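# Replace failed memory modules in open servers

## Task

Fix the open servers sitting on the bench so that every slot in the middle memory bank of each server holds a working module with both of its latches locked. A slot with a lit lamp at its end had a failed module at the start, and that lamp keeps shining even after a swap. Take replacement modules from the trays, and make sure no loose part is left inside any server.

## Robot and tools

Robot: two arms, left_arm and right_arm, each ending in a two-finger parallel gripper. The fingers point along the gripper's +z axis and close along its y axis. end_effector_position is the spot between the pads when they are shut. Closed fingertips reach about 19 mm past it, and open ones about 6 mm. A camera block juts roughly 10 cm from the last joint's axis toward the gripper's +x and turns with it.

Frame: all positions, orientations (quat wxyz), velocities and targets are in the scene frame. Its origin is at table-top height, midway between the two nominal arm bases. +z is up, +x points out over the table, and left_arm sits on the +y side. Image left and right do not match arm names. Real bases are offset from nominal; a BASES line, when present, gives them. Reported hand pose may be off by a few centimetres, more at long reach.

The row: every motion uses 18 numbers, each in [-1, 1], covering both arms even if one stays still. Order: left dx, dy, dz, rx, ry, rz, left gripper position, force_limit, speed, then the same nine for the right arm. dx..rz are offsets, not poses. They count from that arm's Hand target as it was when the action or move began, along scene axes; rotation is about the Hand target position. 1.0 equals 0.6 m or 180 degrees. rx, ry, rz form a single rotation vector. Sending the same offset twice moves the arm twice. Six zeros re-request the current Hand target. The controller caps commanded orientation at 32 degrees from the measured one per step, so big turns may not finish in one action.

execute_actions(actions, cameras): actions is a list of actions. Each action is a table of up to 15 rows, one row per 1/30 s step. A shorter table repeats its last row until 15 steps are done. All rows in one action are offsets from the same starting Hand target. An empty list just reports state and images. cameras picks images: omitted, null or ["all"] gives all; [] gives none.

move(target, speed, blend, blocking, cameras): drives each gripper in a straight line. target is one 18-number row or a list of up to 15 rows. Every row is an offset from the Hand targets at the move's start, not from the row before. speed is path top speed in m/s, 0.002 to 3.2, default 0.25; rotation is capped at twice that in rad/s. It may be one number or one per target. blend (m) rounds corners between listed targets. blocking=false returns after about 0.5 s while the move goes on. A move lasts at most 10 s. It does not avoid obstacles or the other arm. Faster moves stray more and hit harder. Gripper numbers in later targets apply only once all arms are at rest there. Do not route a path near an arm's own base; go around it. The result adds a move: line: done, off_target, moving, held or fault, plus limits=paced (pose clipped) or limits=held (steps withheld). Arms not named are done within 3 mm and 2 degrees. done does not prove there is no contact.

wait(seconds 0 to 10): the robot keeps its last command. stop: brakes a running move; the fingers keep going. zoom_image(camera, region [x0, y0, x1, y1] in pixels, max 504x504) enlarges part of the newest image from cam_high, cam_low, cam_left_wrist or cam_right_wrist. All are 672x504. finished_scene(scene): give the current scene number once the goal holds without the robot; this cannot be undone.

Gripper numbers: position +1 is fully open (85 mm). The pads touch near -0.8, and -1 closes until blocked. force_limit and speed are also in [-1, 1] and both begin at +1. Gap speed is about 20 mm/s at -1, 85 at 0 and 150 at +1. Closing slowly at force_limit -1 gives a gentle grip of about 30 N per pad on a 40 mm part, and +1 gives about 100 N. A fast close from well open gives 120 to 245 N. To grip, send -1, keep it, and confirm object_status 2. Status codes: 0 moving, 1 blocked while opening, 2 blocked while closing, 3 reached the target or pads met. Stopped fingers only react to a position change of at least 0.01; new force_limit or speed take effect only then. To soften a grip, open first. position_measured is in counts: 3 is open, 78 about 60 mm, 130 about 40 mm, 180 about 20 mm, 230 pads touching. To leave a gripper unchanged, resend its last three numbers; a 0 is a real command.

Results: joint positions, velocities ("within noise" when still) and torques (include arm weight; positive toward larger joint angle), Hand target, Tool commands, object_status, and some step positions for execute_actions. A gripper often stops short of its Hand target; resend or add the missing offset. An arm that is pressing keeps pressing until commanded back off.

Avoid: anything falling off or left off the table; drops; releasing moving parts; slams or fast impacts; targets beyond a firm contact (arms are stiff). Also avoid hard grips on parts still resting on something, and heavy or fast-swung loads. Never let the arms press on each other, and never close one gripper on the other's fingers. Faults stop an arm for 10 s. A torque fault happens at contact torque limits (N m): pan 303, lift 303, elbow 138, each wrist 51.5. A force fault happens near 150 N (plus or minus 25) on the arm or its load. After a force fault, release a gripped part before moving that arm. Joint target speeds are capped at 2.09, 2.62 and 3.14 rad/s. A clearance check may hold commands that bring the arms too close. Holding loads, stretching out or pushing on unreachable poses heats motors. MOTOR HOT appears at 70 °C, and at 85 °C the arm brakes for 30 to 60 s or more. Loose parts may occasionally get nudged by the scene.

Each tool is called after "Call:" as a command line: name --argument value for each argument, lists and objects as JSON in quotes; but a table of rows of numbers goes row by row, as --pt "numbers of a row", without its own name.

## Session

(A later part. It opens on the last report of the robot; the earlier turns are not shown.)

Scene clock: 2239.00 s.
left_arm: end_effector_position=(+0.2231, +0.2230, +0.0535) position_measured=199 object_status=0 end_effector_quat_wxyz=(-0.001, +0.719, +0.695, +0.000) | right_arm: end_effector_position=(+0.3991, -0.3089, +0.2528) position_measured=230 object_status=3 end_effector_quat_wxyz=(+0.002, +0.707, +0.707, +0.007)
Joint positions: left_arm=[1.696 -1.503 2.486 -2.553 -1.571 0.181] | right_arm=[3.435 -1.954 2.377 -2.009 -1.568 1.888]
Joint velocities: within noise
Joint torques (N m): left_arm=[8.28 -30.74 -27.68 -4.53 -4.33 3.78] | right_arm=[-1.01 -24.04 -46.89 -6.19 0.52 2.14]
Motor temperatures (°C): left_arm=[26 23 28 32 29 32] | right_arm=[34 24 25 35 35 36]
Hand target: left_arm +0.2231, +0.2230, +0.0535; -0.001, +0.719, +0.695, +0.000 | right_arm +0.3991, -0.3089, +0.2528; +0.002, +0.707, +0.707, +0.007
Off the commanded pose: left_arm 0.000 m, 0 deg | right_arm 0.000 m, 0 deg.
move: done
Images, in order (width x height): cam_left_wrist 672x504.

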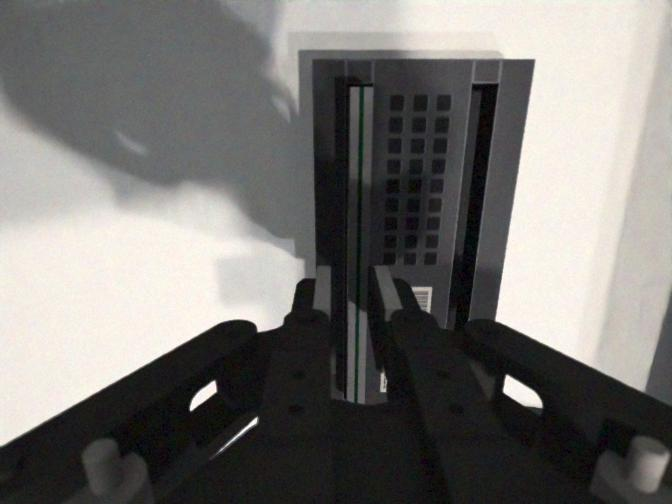

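Call:
move --pt "0.004 0 0 0 0 0.0 -0.55 -1 -1 0 0 0 0 0.0 0 -1 -0.3 -1" --pt "0.004 0 0 0 0 0.0 -1 -0.5 -1 0 0 0 0 0.0 0 -1 -0.3 -1" --pt "0.004 0 0.2 0 0 0.0 -1 -0.5 -1 0 0 0 0 0.0 0 -1 -0.3 -1" --speed 0.06

Call:
zoom_image --camera "cam_high" --region '[470, 180, 540, 235]'

Call:
zoom_image --camera "cam_left_wrist" --region '[230, 120, 470, 420]'

Scene clock: 2255.77 s.
left_arm: end_effector_position=(+0.2256, +0.2230, +0.1734) position_measured=215 object_status=2 end_effector_quat_wxyz=(-0.001, +0.719, +0.695, +0.000) | right_arm: end_effector_position=(+0.3991, -0.3089, +0.2528) position_measured=230 object_status=3 end_effector_quat_wxyz=(+0.002, +0.707, +0.707, +0.007)
Joint positions: left_arm=[1.702 -1.72 2.38 -2.229 -1.571 0.186] | right_arm=[3.435 -1.954 2.377 -2.009 -1.568 1.888]
Joint velocities: within noise
Joint torques (N m): left_arm=[-2.64 -42.74 -49.43 -1.61 -2.92 0.21] | right_arm=[0.11 -24.92 -47.22 -5.82 0.7 2.5]
Motor temperatures (°C): left_arm=[26 23 28 32 29 32] | right_arm=[34 24 25 35 35 36]
Hand target: left_arm +0.2255, +0.2230, +0.1735; -0.001, +0.719, +0.695, +0.000 | right_arm +0.3991, -0.3089, +0.2528; +0.002, +0.707, +0.707, +0.007
Off the commanded pose: left_arm 0.000 m, 0 deg | right_arm 0.000 m, 0 deg.
move: done

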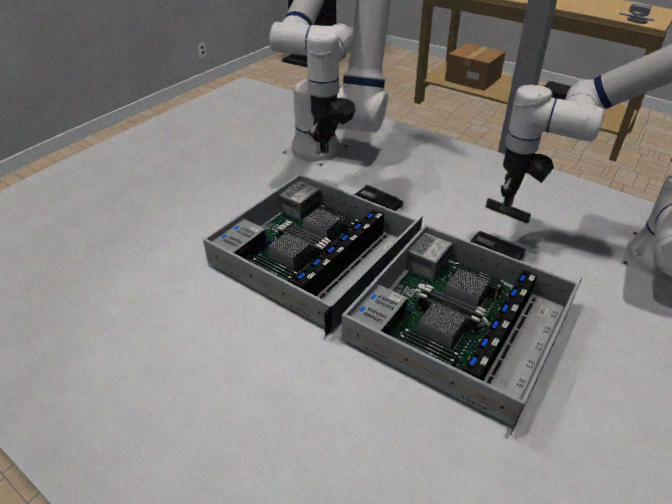

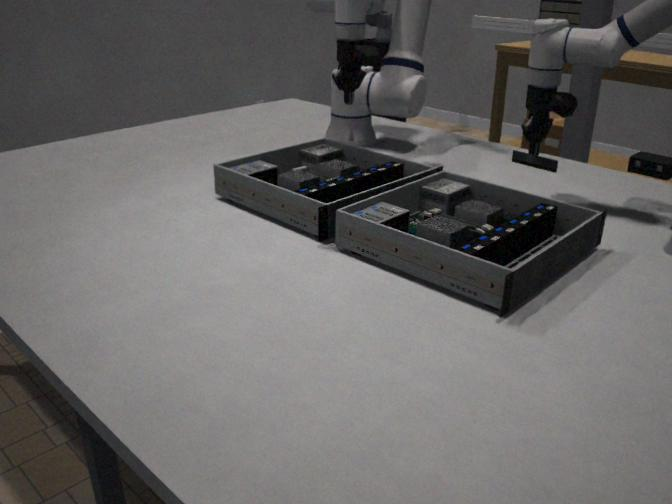

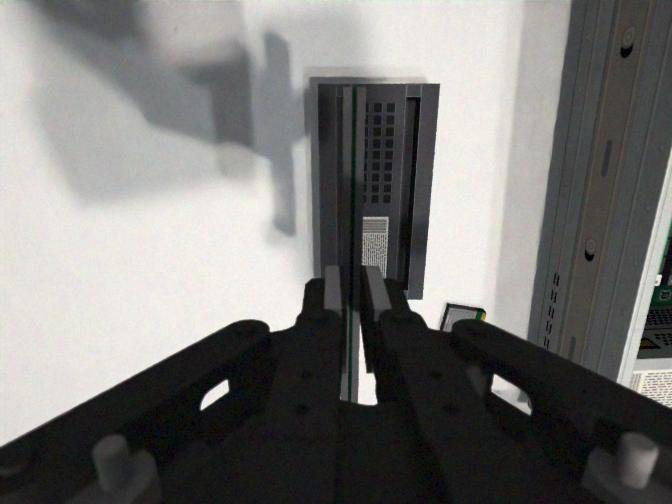

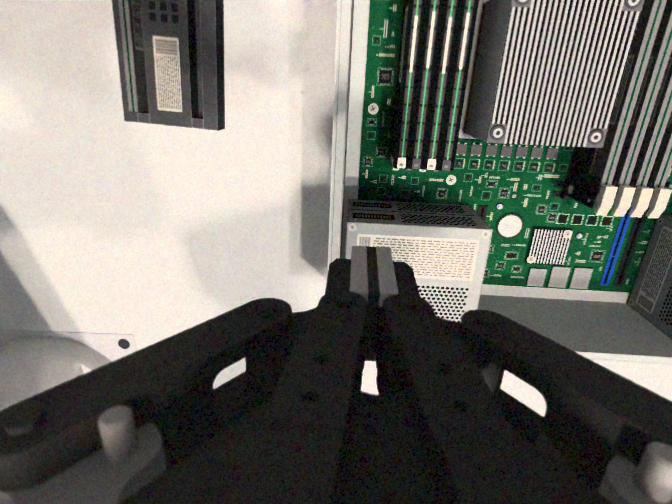

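Scaled by 7.200 from the camera's 672x504 image, which has a finer 960x720 frame.

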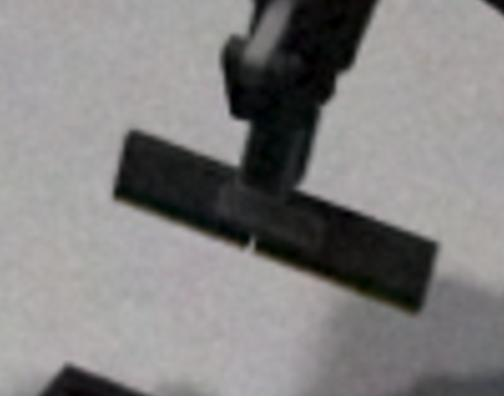

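Scaled by 1.680 from the camera's 672x504 image, which has a finer 960x720 frame.

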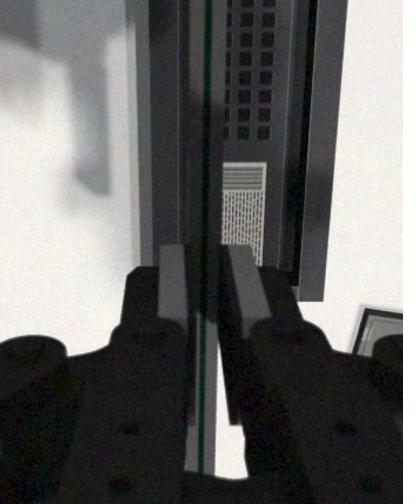

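Call:
move --pt "0 0 0.1 0 0 0.49 -1 -0.5 -1 0 0 0 0 0.0 0 -1 -0.3 -1" --pt "0.629 0.02 0.1 0 0 0.9867 -1 -0.5 -1 0 0 0 0 0.0 0 -1 -0.3 -1" --speed 0.4

Call:
zoom_image --camera "cam_left_wrist" --region '[260, 80, 420, 240]'

Scene clock: 2290.20 s.
left_arm: end_effector_position=(+0.6028, +0.2350, +0.2335) position_measured=215 object_status=2 end_effector_quat_wxyz=(+0.000, -0.679, +0.734, -0.001) | right_arm: end_effector_position=(+0.3991, -0.3089, +0.2528) position_measured=230 object_status=3 end_effector_quat_wxyz=(+0.002, +0.707, +0.707, +0.007)
Joint positions: left_arm=[2.279 -1.365 1.886 -2.092 -1.572 -2.335] | right_arm=[3.435 -1.954 2.377 -2.009 -1.568 1.888]
Joint velocities: within noise
Joint torques (N m): left_arm=[12.85 -60.52 -52.29 -2.34 2.27 -2.78] | right_arm=[-0.94 -24.06 -45.32 -5.93 0.48 2.12]
Motor temperatures (°C): left_arm=[26 23 28 32 29 32] | right_arm=[34 23 25 35 35 36]
Hand target: left_arm +0.6029, +0.2350, +0.2335; +0.000, +0.680, -0.734, +0.000 | right_arm +0.3991, -0.3089, +0.2528; +0.002, +0.707, +0.707, +0.007
Off the commanded pose: left_arm 0.000 m, 0 deg | right_arm 0.000 m, 0 deg.
move: done

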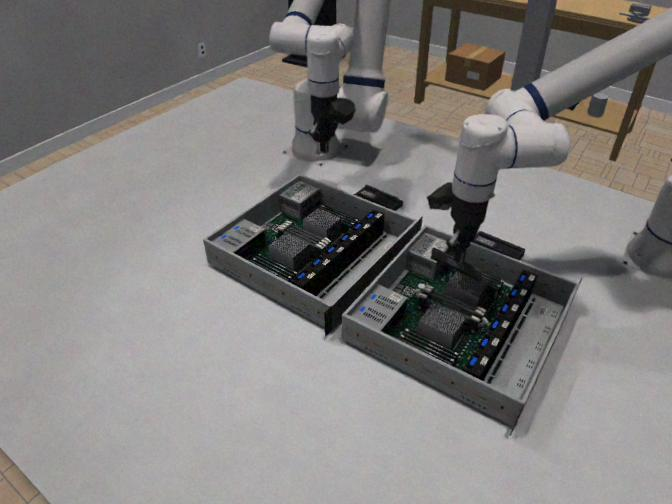

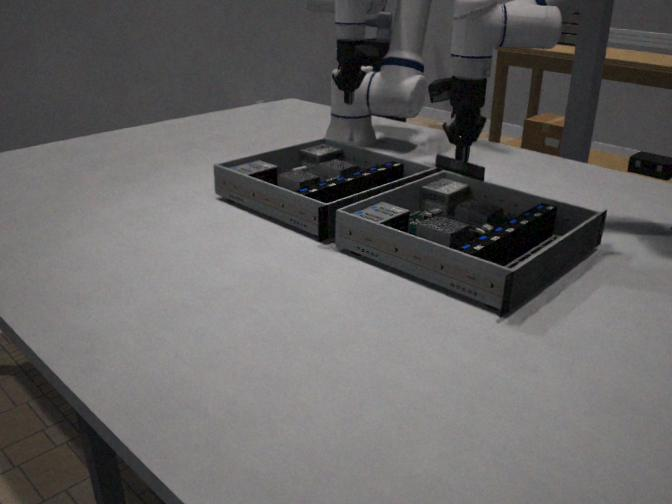

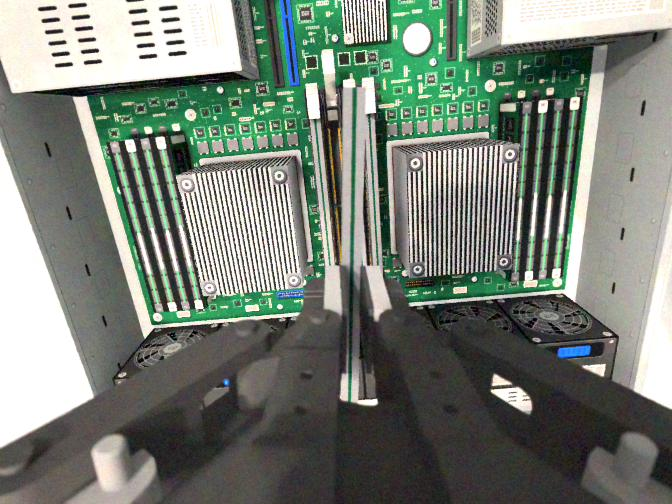

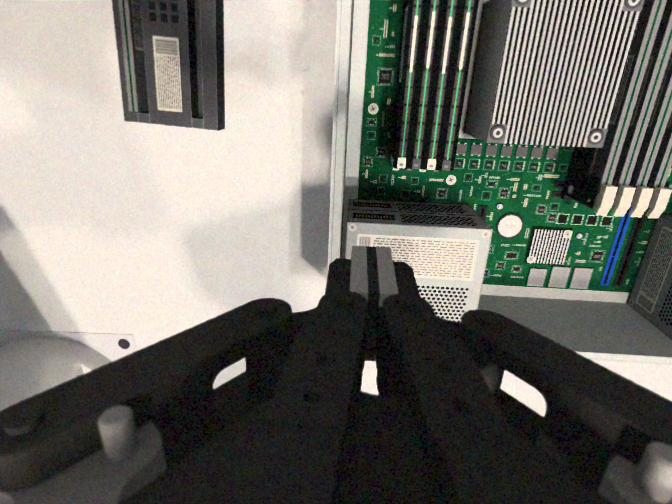

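Scaled by 3.150 from the camera's 672x504 image, which has a finer 960x720 frame.

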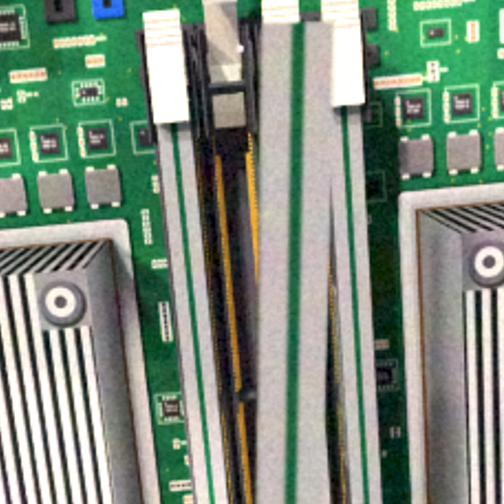

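Call:
move --target '[0,-0.01,-0.11,0,0,0.0217,-1,-0.5,-1,0,0,0,0,0.0,0,-1,-0.3,-1]' --speed 0.15 --cameras '["cam_left_wrist","cam_high"]'

Call:
zoom_image --camera "cam_left_wrist" --region '[260, 40, 420, 160]'

Call:
zoom_image --camera "cam_left_wrist" --region '[260, 150, 420, 270]'

Call:
zoom_image --camera "cam_high" --region '[390, 240, 510, 340]'

Scene clock: 2309.70 s.
left_arm: end_effector_position=(+0.6029, +0.2290, +0.1677) position_measured=215 object_status=2 end_effector_quat_wxyz=(+0.000, +0.704, -0.710, +0.001) | right_arm: end_effector_position=(+0.3991, -0.3089, +0.2528) position_measured=230 object_status=3 end_effector_quat_wxyz=(+0.002, +0.707, +0.707, +0.007)
Joint positions: left_arm=[2.274 -1.298 1.936 -2.21 -1.572 -2.409] | right_arm=[3.435 -1.954 2.377 -2.009 -1.568 1.888]
Joint velocities: within noise
Joint torques (N m): left_arm=[-21.74 -65.85 -35.98 -4.93 1.19 -3.51] | right_arm=[-3.46 -24.6 -44.89 -5.62 0.95 2.08]
Motor temperatures (°C): left_arm=[26 23 28 32 29 32] | right_arm=[34 23 25 35 35 36]
Hand target: left_arm +0.6029, +0.2290, +0.1675; +0.000, +0.704, -0.710, +0.001 | right_arm +0.3991, -0.3089, +0.2528; +0.002, +0.707, +0.707, +0.007
Off the commanded pose: left_arm 0.000 m, 0 deg | right_arm 0.000 m, 0 deg.
move: done
Images, in order (width x height): cam_high 672x504, cam_left_wrist 672x504.

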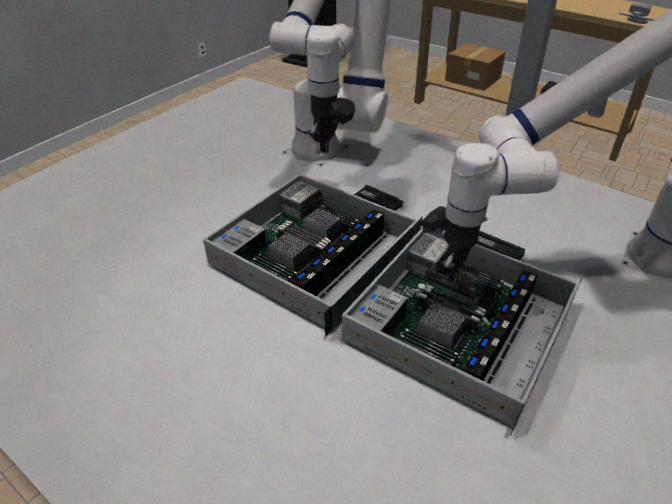

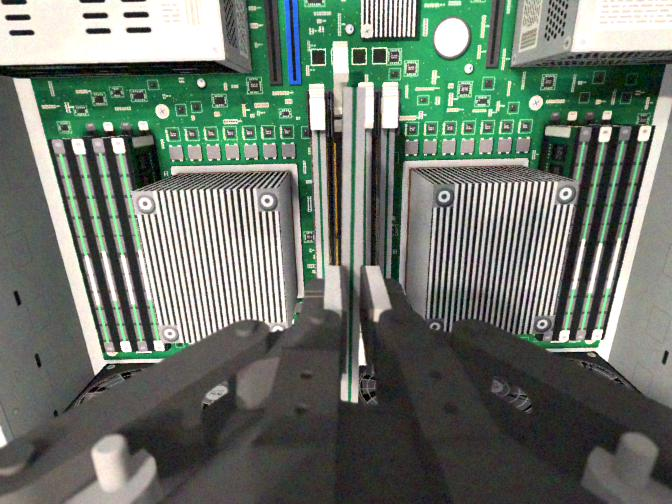

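Scaled by 3.150 from the camera's 672x504 image, which has a finer 960x720 frame.

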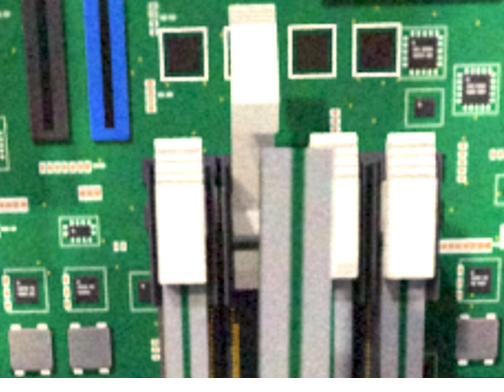

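Scaled by 3.150 from the camera's 672x504 image, which has a finer 960x720 frame.

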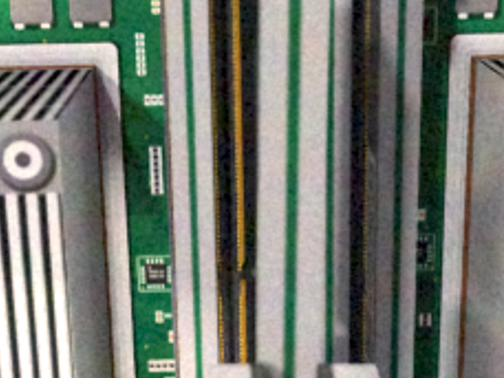

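Scaled by 4.200 from the camera's 672x504 image, which has a finer 960x720 frame.

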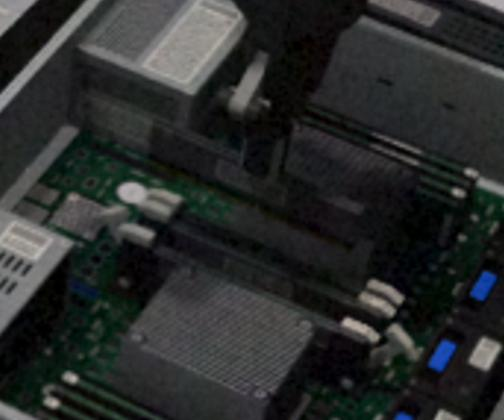

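Call:
move --pt "0.0062 0.0228 0 0 0 0.0083 -1 -0.5 -1 0 0 0 0 0.0 0 -1 -0.3 -1" --pt "0.0062 0.0228 -0.08 0 0 0.0083 -1 -0.5 -1 0 0 0 0 0.0 0 -1 -0.3 -1" --speed 0.08 --cameras '["cam_left_wrist","cam_high"]'

Call:
zoom_image --camera "cam_left_wrist" --region '[260, 40, 420, 160]'

Call:
zoom_image --camera "cam_left_wrist" --region '[260, 150, 420, 270]'

Call:
zoom_image --camera "cam_high" --region '[390, 240, 510, 340]'

Scene clock: 2366.60 s.
left_arm: end_effector_position=(+0.6066, +0.2427, +0.1197) position_measured=215 object_status=2 end_effector_quat_wxyz=(+0.000, +0.713, -0.701, +0.001) | right_arm: end_effector_position=(+0.3991, -0.3089, +0.2528) position_measured=230 object_status=3 end_effector_quat_wxyz=(+0.002, +0.707, +0.707, +0.007)
Joint positions: left_arm=[2.29 -1.251 1.979 -2.299 -1.572 -2.419] | right_arm=[3.435 -1.954 2.377 -2.009 -1.568 1.888]
Joint velocities: within noise
Joint torques (N m): left_arm=[13.69 -68.58 -35.24 -5.31 2.16 -2.55] | right_arm=[-6.53 -23.98 -44.63 -6.03 0.36 1.81]
Motor temperatures (°C): left_arm=[26 23 28 32 29 31] | right_arm=[34 23 25 35 35 36]
Hand target: left_arm +0.6066, +0.2427, +0.1195; +0.000, +0.713, -0.701, +0.001 | right_arm +0.3991, -0.3089, +0.2528; +0.002, +0.707, +0.707, +0.007
Off the commanded pose: left_arm 0.000 m, 0 deg | right_arm 0.000 m, 0 deg.
move: done
Images, in order (width x height): cam_high 672x504, cam_left_wrist 672x504.

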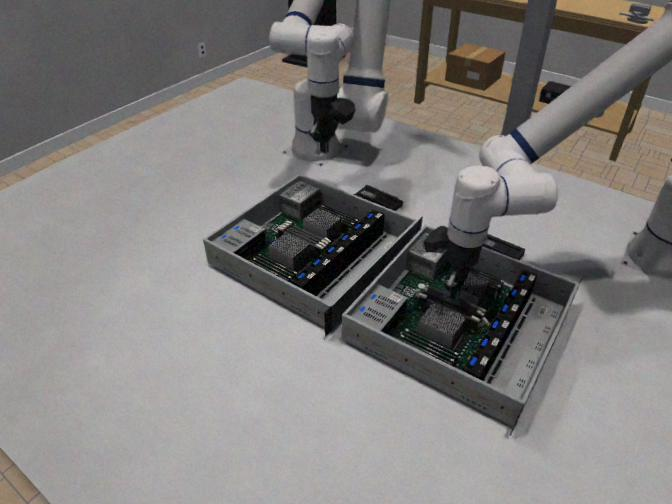

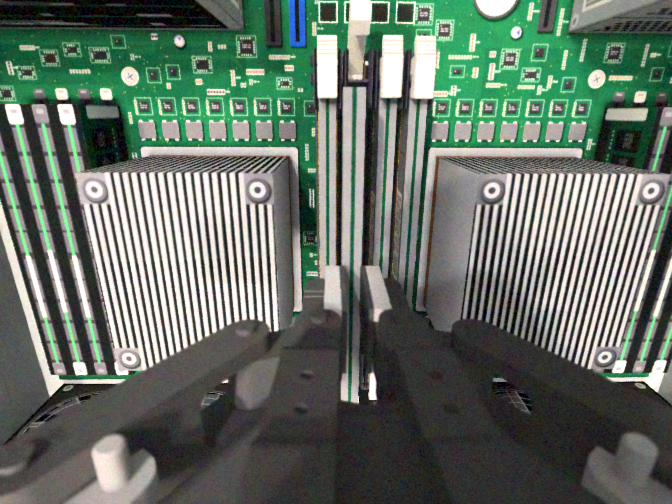

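Scaled by 3.150 from the camera's 672x504 image, which has a finer 960x720 frame.

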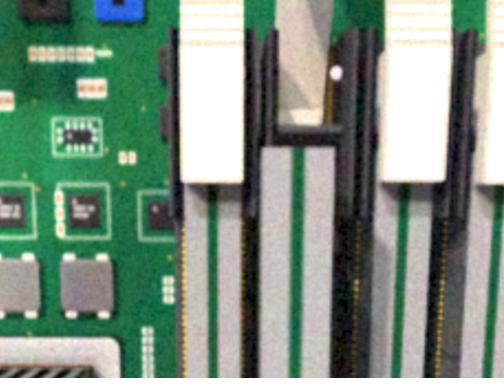

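Scaled by 3.150 from the camera's 672x504 image, which has a finer 960x720 frame.

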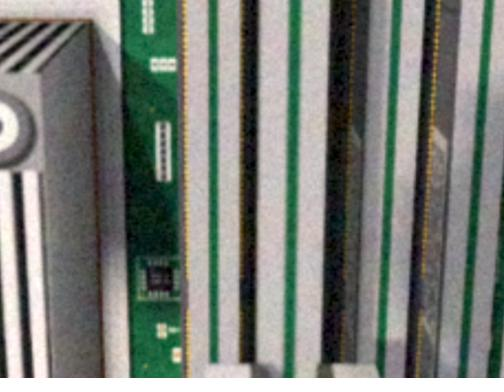

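Scaled by 4.200 from the camera's 672x504 image, which has a finer 960x720 frame.

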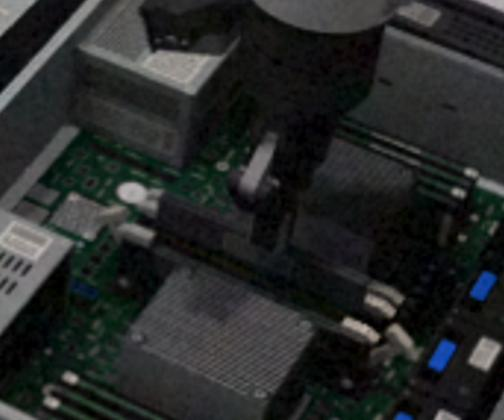

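Call:
move --target '[0,0,0.08,0,0,0,-1,-0.5,-1,0,0,0,0,0.0,0,-1,-0.3,-1]' --speed 0.1 --cameras '["cam_left_wrist"]'

Call:
zoom_image --camera "cam_left_wrist" --region '[260, 40, 420, 160]'

Call:
zoom_image --camera "cam_left_wrist" --region '[260, 150, 420, 270]'

Scene clock: 2398.57 s.
left_arm: end_effector_position=(+0.6067, +0.2427, +0.1673) position_measured=215 object_status=2 end_effector_quat_wxyz=(+0.000, +0.713, -0.701, +0.001) | right_arm: end_effector_position=(+0.3991, -0.3089, +0.2528) position_measured=230 object_status=3 end_effector_quat_wxyz=(+0.002, +0.707, +0.707, +0.007)
Joint positions: left_arm=[2.29 -1.304 1.945 -2.213 -1.572 -2.419] | right_arm=[3.435 -1.954 2.377 -2.009 -1.568 1.888]
Joint velocities: within noise
Joint torques (N m): left_arm=[8.67 -90.77 -50.36 -2.64 2.12 2.14] | right_arm=[-3.09 -23.6 -44.43 -5.69 0.14 1.61]
Motor temperatures (°C): left_arm=[26 23 28 31 29 31] | right_arm=[34 23 25 34 35 36]
Hand target: left_arm +0.6066, +0.2427, +0.1675; +0.000, +0.713, -0.701, +0.001 | right_arm +0.3991, -0.3089, +0.2528; +0.002, +0.707, +0.707, +0.007
Off the commanded pose: left_arm 0.000 m, 0 deg | right_arm 0.000 m, 0 deg.
move: done
Images, in order (width x height): cam_left_wrist 672x504.

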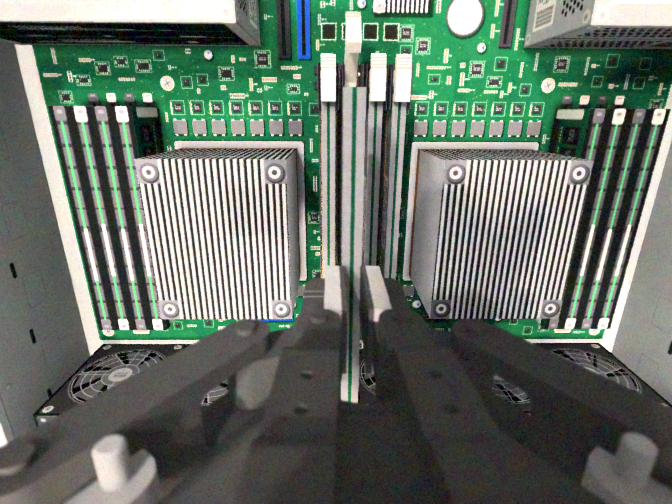

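Scaled by 3.150 from the camera's 672x504 image, which has a finer 960x720 frame.

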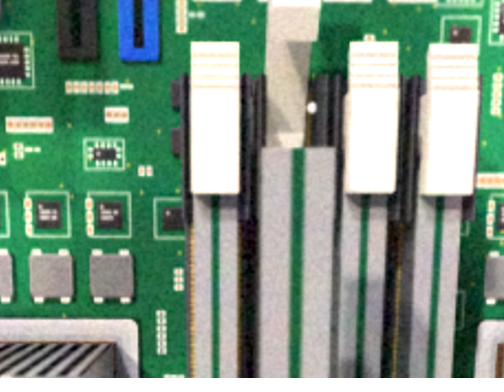

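Scaled by 3.150 from the camera's 672x504 image, which has a finer 960x720 frame.

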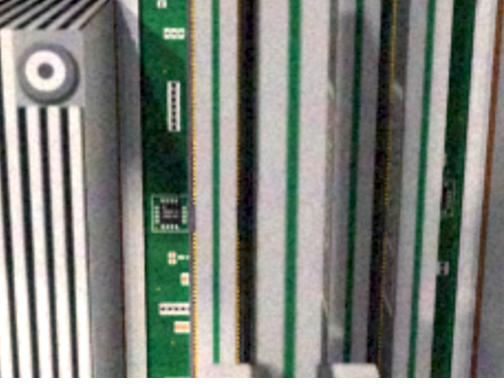

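Call:
move --pt "-0.0053 0.0025 0 0 0 0 -1 -0.5 -1 0 0 0 0 0.0 0 -1 -0.3 -1" --pt "-0.0053 0.0025 -0.09 0 0 0 -1 -0.5 -1 0 0 0 0 0.0 0 -1 -0.3 -1" --speed 0.08 --cameras '["cam_left_wrist"]'

Call:
zoom_image --camera "cam_left_wrist" --region '[260, 40, 420, 160]'

Call:
zoom_image --camera "cam_left_wrist" --region '[260, 150, 420, 270]'

Scene clock: 2430.47 s.
left_arm: end_effector_position=(+0.6035, +0.2442, +0.1137) position_measured=215 object_status=2 end_effector_quat_wxyz=(+0.000, +0.713, -0.701, +0.001) | right_arm: end_effector_position=(+0.3991, -0.3089, +0.2528) position_measured=230 object_status=3 end_effector_quat_wxyz=(+0.002, +0.707, +0.707, +0.007)
Joint positions: left_arm=[2.288 -1.249 1.989 -2.312 -1.572 -2.421] | right_arm=[3.435 -1.954 2.377 -2.009 -1.568 1.888]
Joint velocities: within noise
Joint torques (N m): left_arm=[-17.4 -65.23 -32.91 -4.94 -0.68 -2.25] | right_arm=[-4.12 -23.44 -42.62 -6.03 0.55 1.45]
Motor temperatures (°C): left_arm=[26 23 28 31 29 31] | right_arm=[34 23 25 34 34 36]
Hand target: left_arm +0.6035, +0.2442, +0.1135; +0.000, +0.713, -0.701, +0.001 | right_arm +0.3991, -0.3089, +0.2528; +0.002, +0.707, +0.707, +0.007
Off the commanded pose: left_arm 0.000 m, 0 deg | right_arm 0.000 m, 0 deg.
move: done
Images, in order (width x height): cam_left_wrist 672x504.

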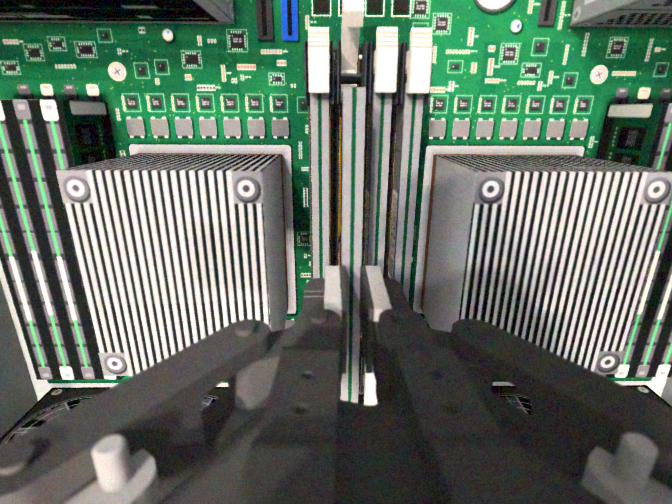

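Scaled by 3.150 from the camera's 672x504 image, which has a finer 960x720 frame.

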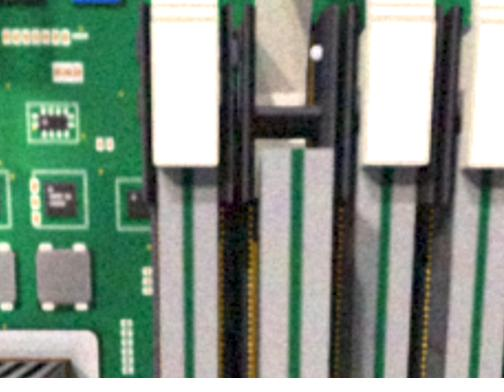

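Scaled by 3.150 from the camera's 672x504 image, which has a finer 960x720 frame.

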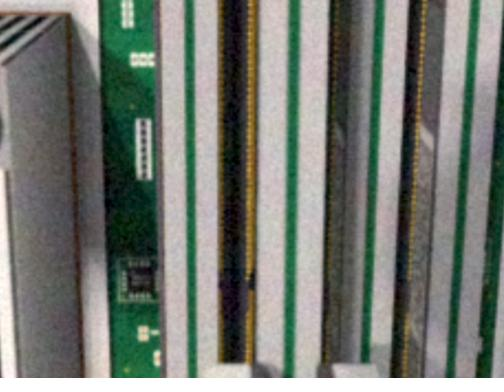

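Call:
move --target '[0,0,-0.022,0,0,0,-1,-0.5,-1,0,0,0,0,0.0,0,-1,-0.3,-1]' --speed 0.02 --cameras '["cam_left_wrist"]'

Call:
zoom_image --camera "cam_left_wrist" --region '[260, 40, 420, 160]'

Call:
zoom_image --camera "cam_left_wrist" --region '[260, 150, 420, 270]'

Call:
zoom_image --camera "cam_left_wrist" --region '[310, 330, 410, 430]'

Scene clock: 2443.47 s.
left_arm: end_effector_position=(+0.6035, +0.2442, +0.1005) position_measured=215 object_status=2 end_effector_quat_wxyz=(+0.000, +0.713, -0.701, +0.001) | right_arm: end_effector_position=(+0.3991, -0.3089, +0.2528) position_measured=230 object_status=3 end_effector_quat_wxyz=(+0.002, +0.707, +0.707, +0.007)
Joint positions: left_arm=[2.288 -1.233 1.997 -2.336 -1.572 -2.421] | right_arm=[3.435 -1.954 2.377 -2.009 -1.568 1.888]
Joint velocities: within noise
Joint torques (N m): left_arm=[8 -51.77 -24.2 -3.4 -2.13 2.8] | right_arm=[-6.79 -23.49 -42.62 -5.92 0.77 1.67]
Motor temperatures (°C): left_arm=[26 23 28 31 29 31] | right_arm=[34 23 25 34 34 36]
Hand target: left_arm +0.6035, +0.2442, +0.1003; +0.000, +0.713, -0.701, +0.001 | right_arm +0.3991, -0.3089, +0.2528; +0.002, +0.707, +0.707, +0.007
Off the commanded pose: left_arm 0.000 m, 0 deg | right_arm 0.000 m, 0 deg.
move: done
Images, in order (width x height): cam_left_wrist 672x504.

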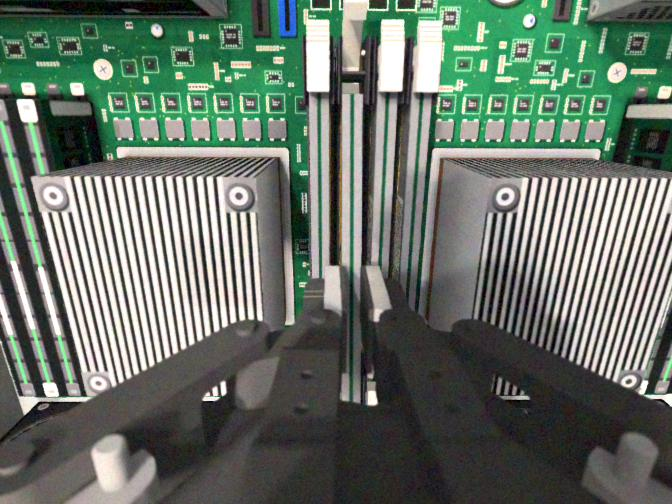

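Scaled by 3.150 from the camera's 672x504 image, which has a finer 960x720 frame.

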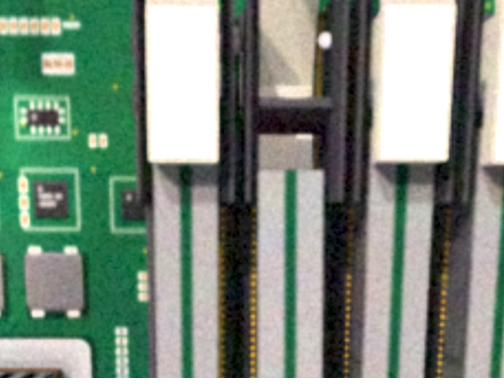

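Scaled by 3.150 from the camera's 672x504 image, which has a finer 960x720 frame.

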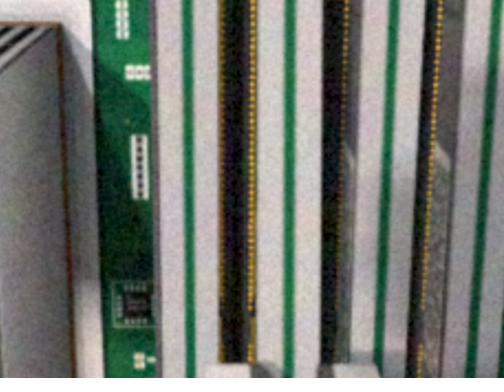

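Scaled by 5.040 from the camera's 672x504 image, which has a finer 960x720 frame.

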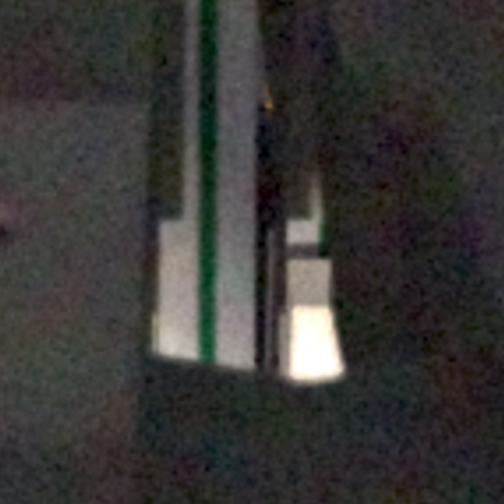

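Call:
move --target '[0,0,-0.007,0,0,0,-1,-0.5,-1,0,0,0,0,0.0,0,-1,-0.3,-1]' --speed 0.015 --cameras '[]'

Call:
move --target '[0,0,-0.007,0,0,0,-1,-0.5,-1,0,0,0,0,0.0,0,-1,-0.3,-1]' --speed 0.015 --cameras '["cam_left_wrist","cam_high"]'

Call:
zoom_image --camera "cam_left_wrist" --region '[260, 40, 420, 160]'

Call:
zoom_image --camera "cam_high" --region '[390, 240, 510, 340]'

Scene clock: 2465.37 s.
left_arm: end_effector_position=(+0.6035, +0.2442, +0.0963) position_measured=215 object_status=2 end_effector_quat_wxyz=(+0.000, +0.713, -0.701, +0.001) | right_arm: end_effector_position=(+0.3991, -0.3089, +0.2528) position_measured=230 object_status=3 end_effector_quat_wxyz=(+0.002, +0.707, +0.707, +0.007)
Joint positions: left_arm=[2.288 -1.228 2 -2.344 -1.572 -2.421] | right_arm=[3.435 -1.954 2.377 -2.009 -1.568 1.888]
Joint velocities: within noise
Joint torques (N m): left_arm=[8.11 -36.57 -18.14 -3.43 -0.81 2.93] | right_arm=[-5.49 -20.98 -41.73 -5.83 0.51 1.49]
Motor temperatures (°C): left_arm=[26 23 28 31 29 31] | right_arm=[33 23 25 34 34 36]
Hand target: left_arm +0.6035, +0.2442, +0.0961; +0.000, +0.713, -0.701, +0.001 | right_arm +0.3991, -0.3089, +0.2528; +0.002, +0.707, +0.707, +0.007
Off the commanded pose: left_arm 0.000 m, 0 deg | right_arm 0.000 m, 0 deg.
move: done
No camera images: "cameras" was empty.

Scene clock: 2466.07 s.
left_arm: end_effector_position=(+0.6035, +0.2442, +0.0921) position_measured=215 object_status=2 end_effector_quat_wxyz=(+0.000, +0.713, -0.701, +0.001) | right_arm: end_effector_position=(+0.3991, -0.3089, +0.2528) position_measured=230 object_status=3 end_effector_quat_wxyz=(+0.002, +0.707, +0.707, +0.007)
Joint positions: left_arm=[2.288 -1.222 2.002 -2.352 -1.572 -2.421] | right_arm=[3.435 -1.954 2.377 -2.009 -1.568 1.888]
Joint velocities: within noise
Joint torques (N m): left_arm=[8.33 -21.57 -12.62 -2.66 1.9 2.87] | right_arm=[-7.12 -22.76 -42.08 -5.47 0.42 1.33]
Motor temperatures (°C): left_arm=[26 23 28 31 29 31] | right_arm=[33 23 25 34 34 36]
Hand target: left_arm +0.6035, +0.2442, +0.0919; +0.000, +0.713, -0.701, +0.001 | right_arm +0.3991, -0.3089, +0.2528; +0.002, +0.707, +0.707, +0.007
Off the commanded pose: left_arm 0.000 m, 0 deg | right_arm 0.000 m, 0 deg.
move: done
Images, in order (width x height): cam_high 672x504, cam_left_wrist 672x504.

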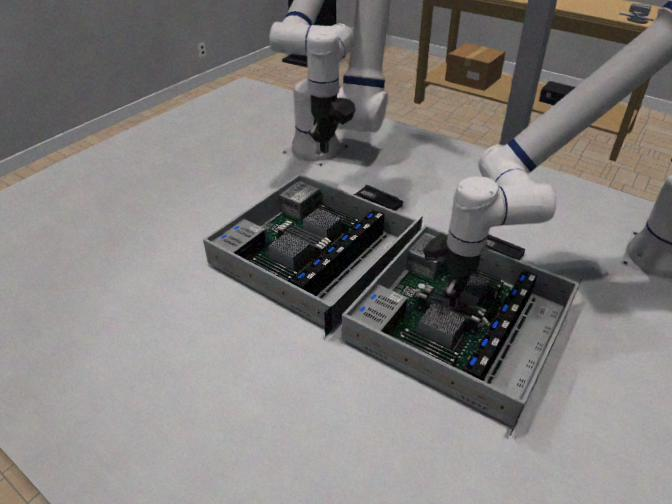

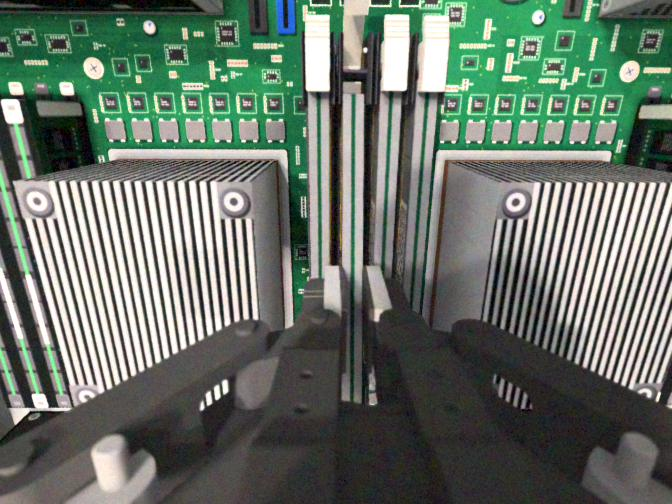

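Scaled by 3.150 from the camera's 672x504 image, which has a finer 960x720 frame.

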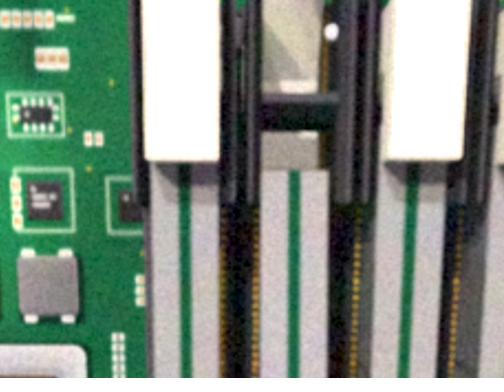

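Scaled by 4.200 from the camera's 672x504 image, which has a finer 960x720 frame.

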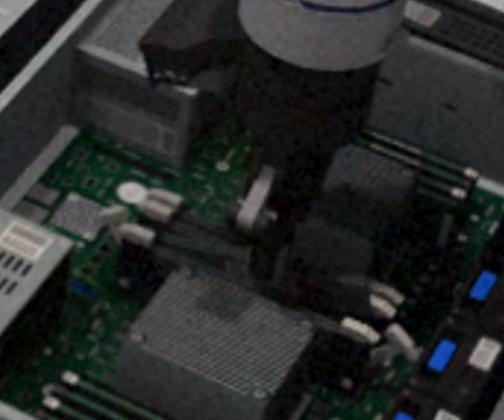

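Call:
zoom_image --camera "cam_high" --region '[415, 275, 495, 335]'

Call:
zoom_image --camera "cam_left_wrist" --region '[310, 330, 410, 430]'

Scaled by 6.300 from the camera's 672x504 image, which has a finer 960x720 frame.

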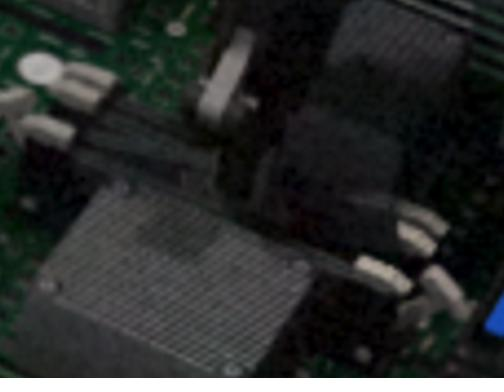

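Scaled by 5.040 from the camera's 672x504 image, which has a finer 960x720 frame.

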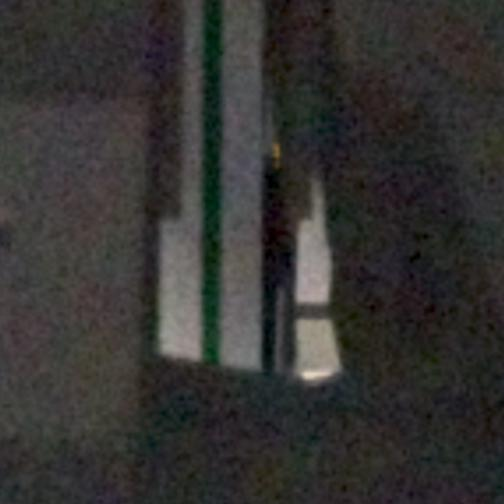

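Call:
move --pt "0 0 0 0 0 0 -0.55 -1 -1 0 0 0 0 0.0 0 -1 -0.3 -1" --pt "0 0 0.1 0 0 0 -0.55 -1 -1 0 0 0 0 0.0 0 -1 -0.3 -1" --pt "0 0.14 0.16 0 0 0 -0.55 -1 -1 0 0 0 0 0.0 0 -1 -0.3 -1" --speed 0.1

Call:
zoom_image --camera "cam_high" --region '[415, 275, 495, 335]'

Call:
zoom_image --camera "cam_left_wrist" --region '[260, 90, 420, 260]'

Scene clock: 2498.47 s.
left_arm: end_effector_position=(+0.6035, +0.3279, +0.1878) position_measured=199 object_status=3 end_effector_quat_wxyz=(+0.000, +0.713, -0.701, +0.001) | right_arm: end_effector_position=(+0.3991, -0.3089, +0.2528) position_measured=230 object_status=3 end_effector_quat_wxyz=(+0.002, +0.707, +0.707, +0.007)
Joint positions: left_arm=[2.371 -1.395 2.018 -2.195 -1.572 -2.338] | right_arm=[3.435 -1.954 2.377 -2.009 -1.568 1.888]
Joint velocities: within noise
Joint torques (N m): left_arm=[11.9 -80.41 -36.93 -1.86 -4.63 3.79] | right_arm=[-5.84 -23.46 -40.67 -5.65 1.06 1.59]
Motor temperatures (°C): left_arm=[26 23 28 31 29 31] | right_arm=[33 23 25 34 34 36]
Hand target: left_arm +0.6035, +0.3282, +0.1879; +0.000, +0.713, -0.701, +0.001 | right_arm +0.3991, -0.3089, +0.2528; +0.002, +0.707, +0.707, +0.007
Off the commanded pose: left_arm 0.000 m, 0 deg | right_arm 0.000 m, 0 deg.
move: done

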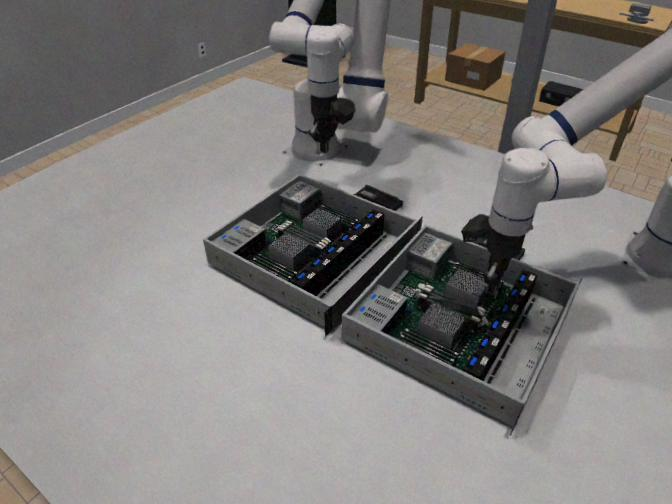

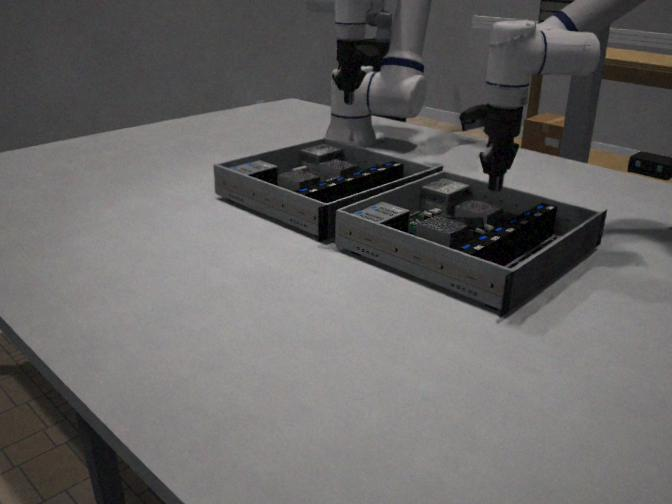

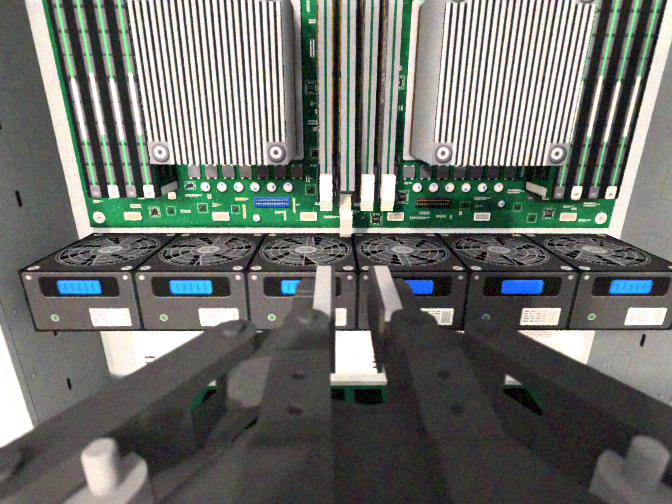

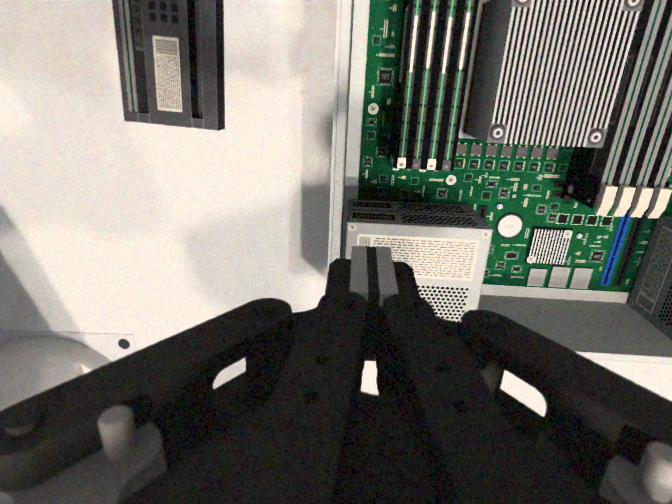

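Scaled by 6.300 from the camera's 672x504 image, which has a finer 960x720 frame.

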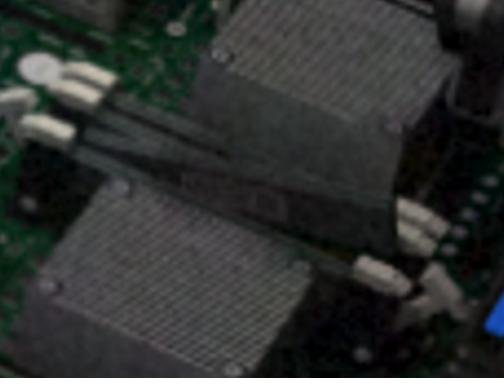

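Scaled by 2.965 from the camera's 672x504 image, which has a finer 960x720 frame.

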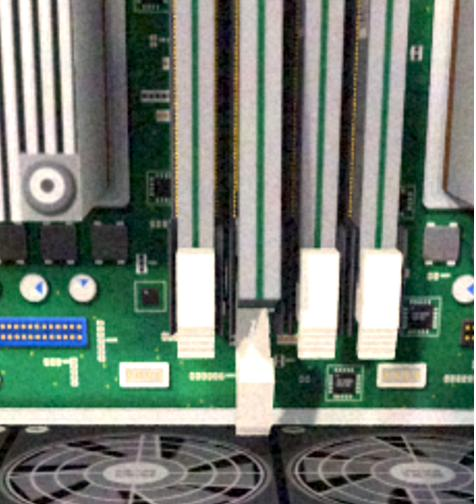

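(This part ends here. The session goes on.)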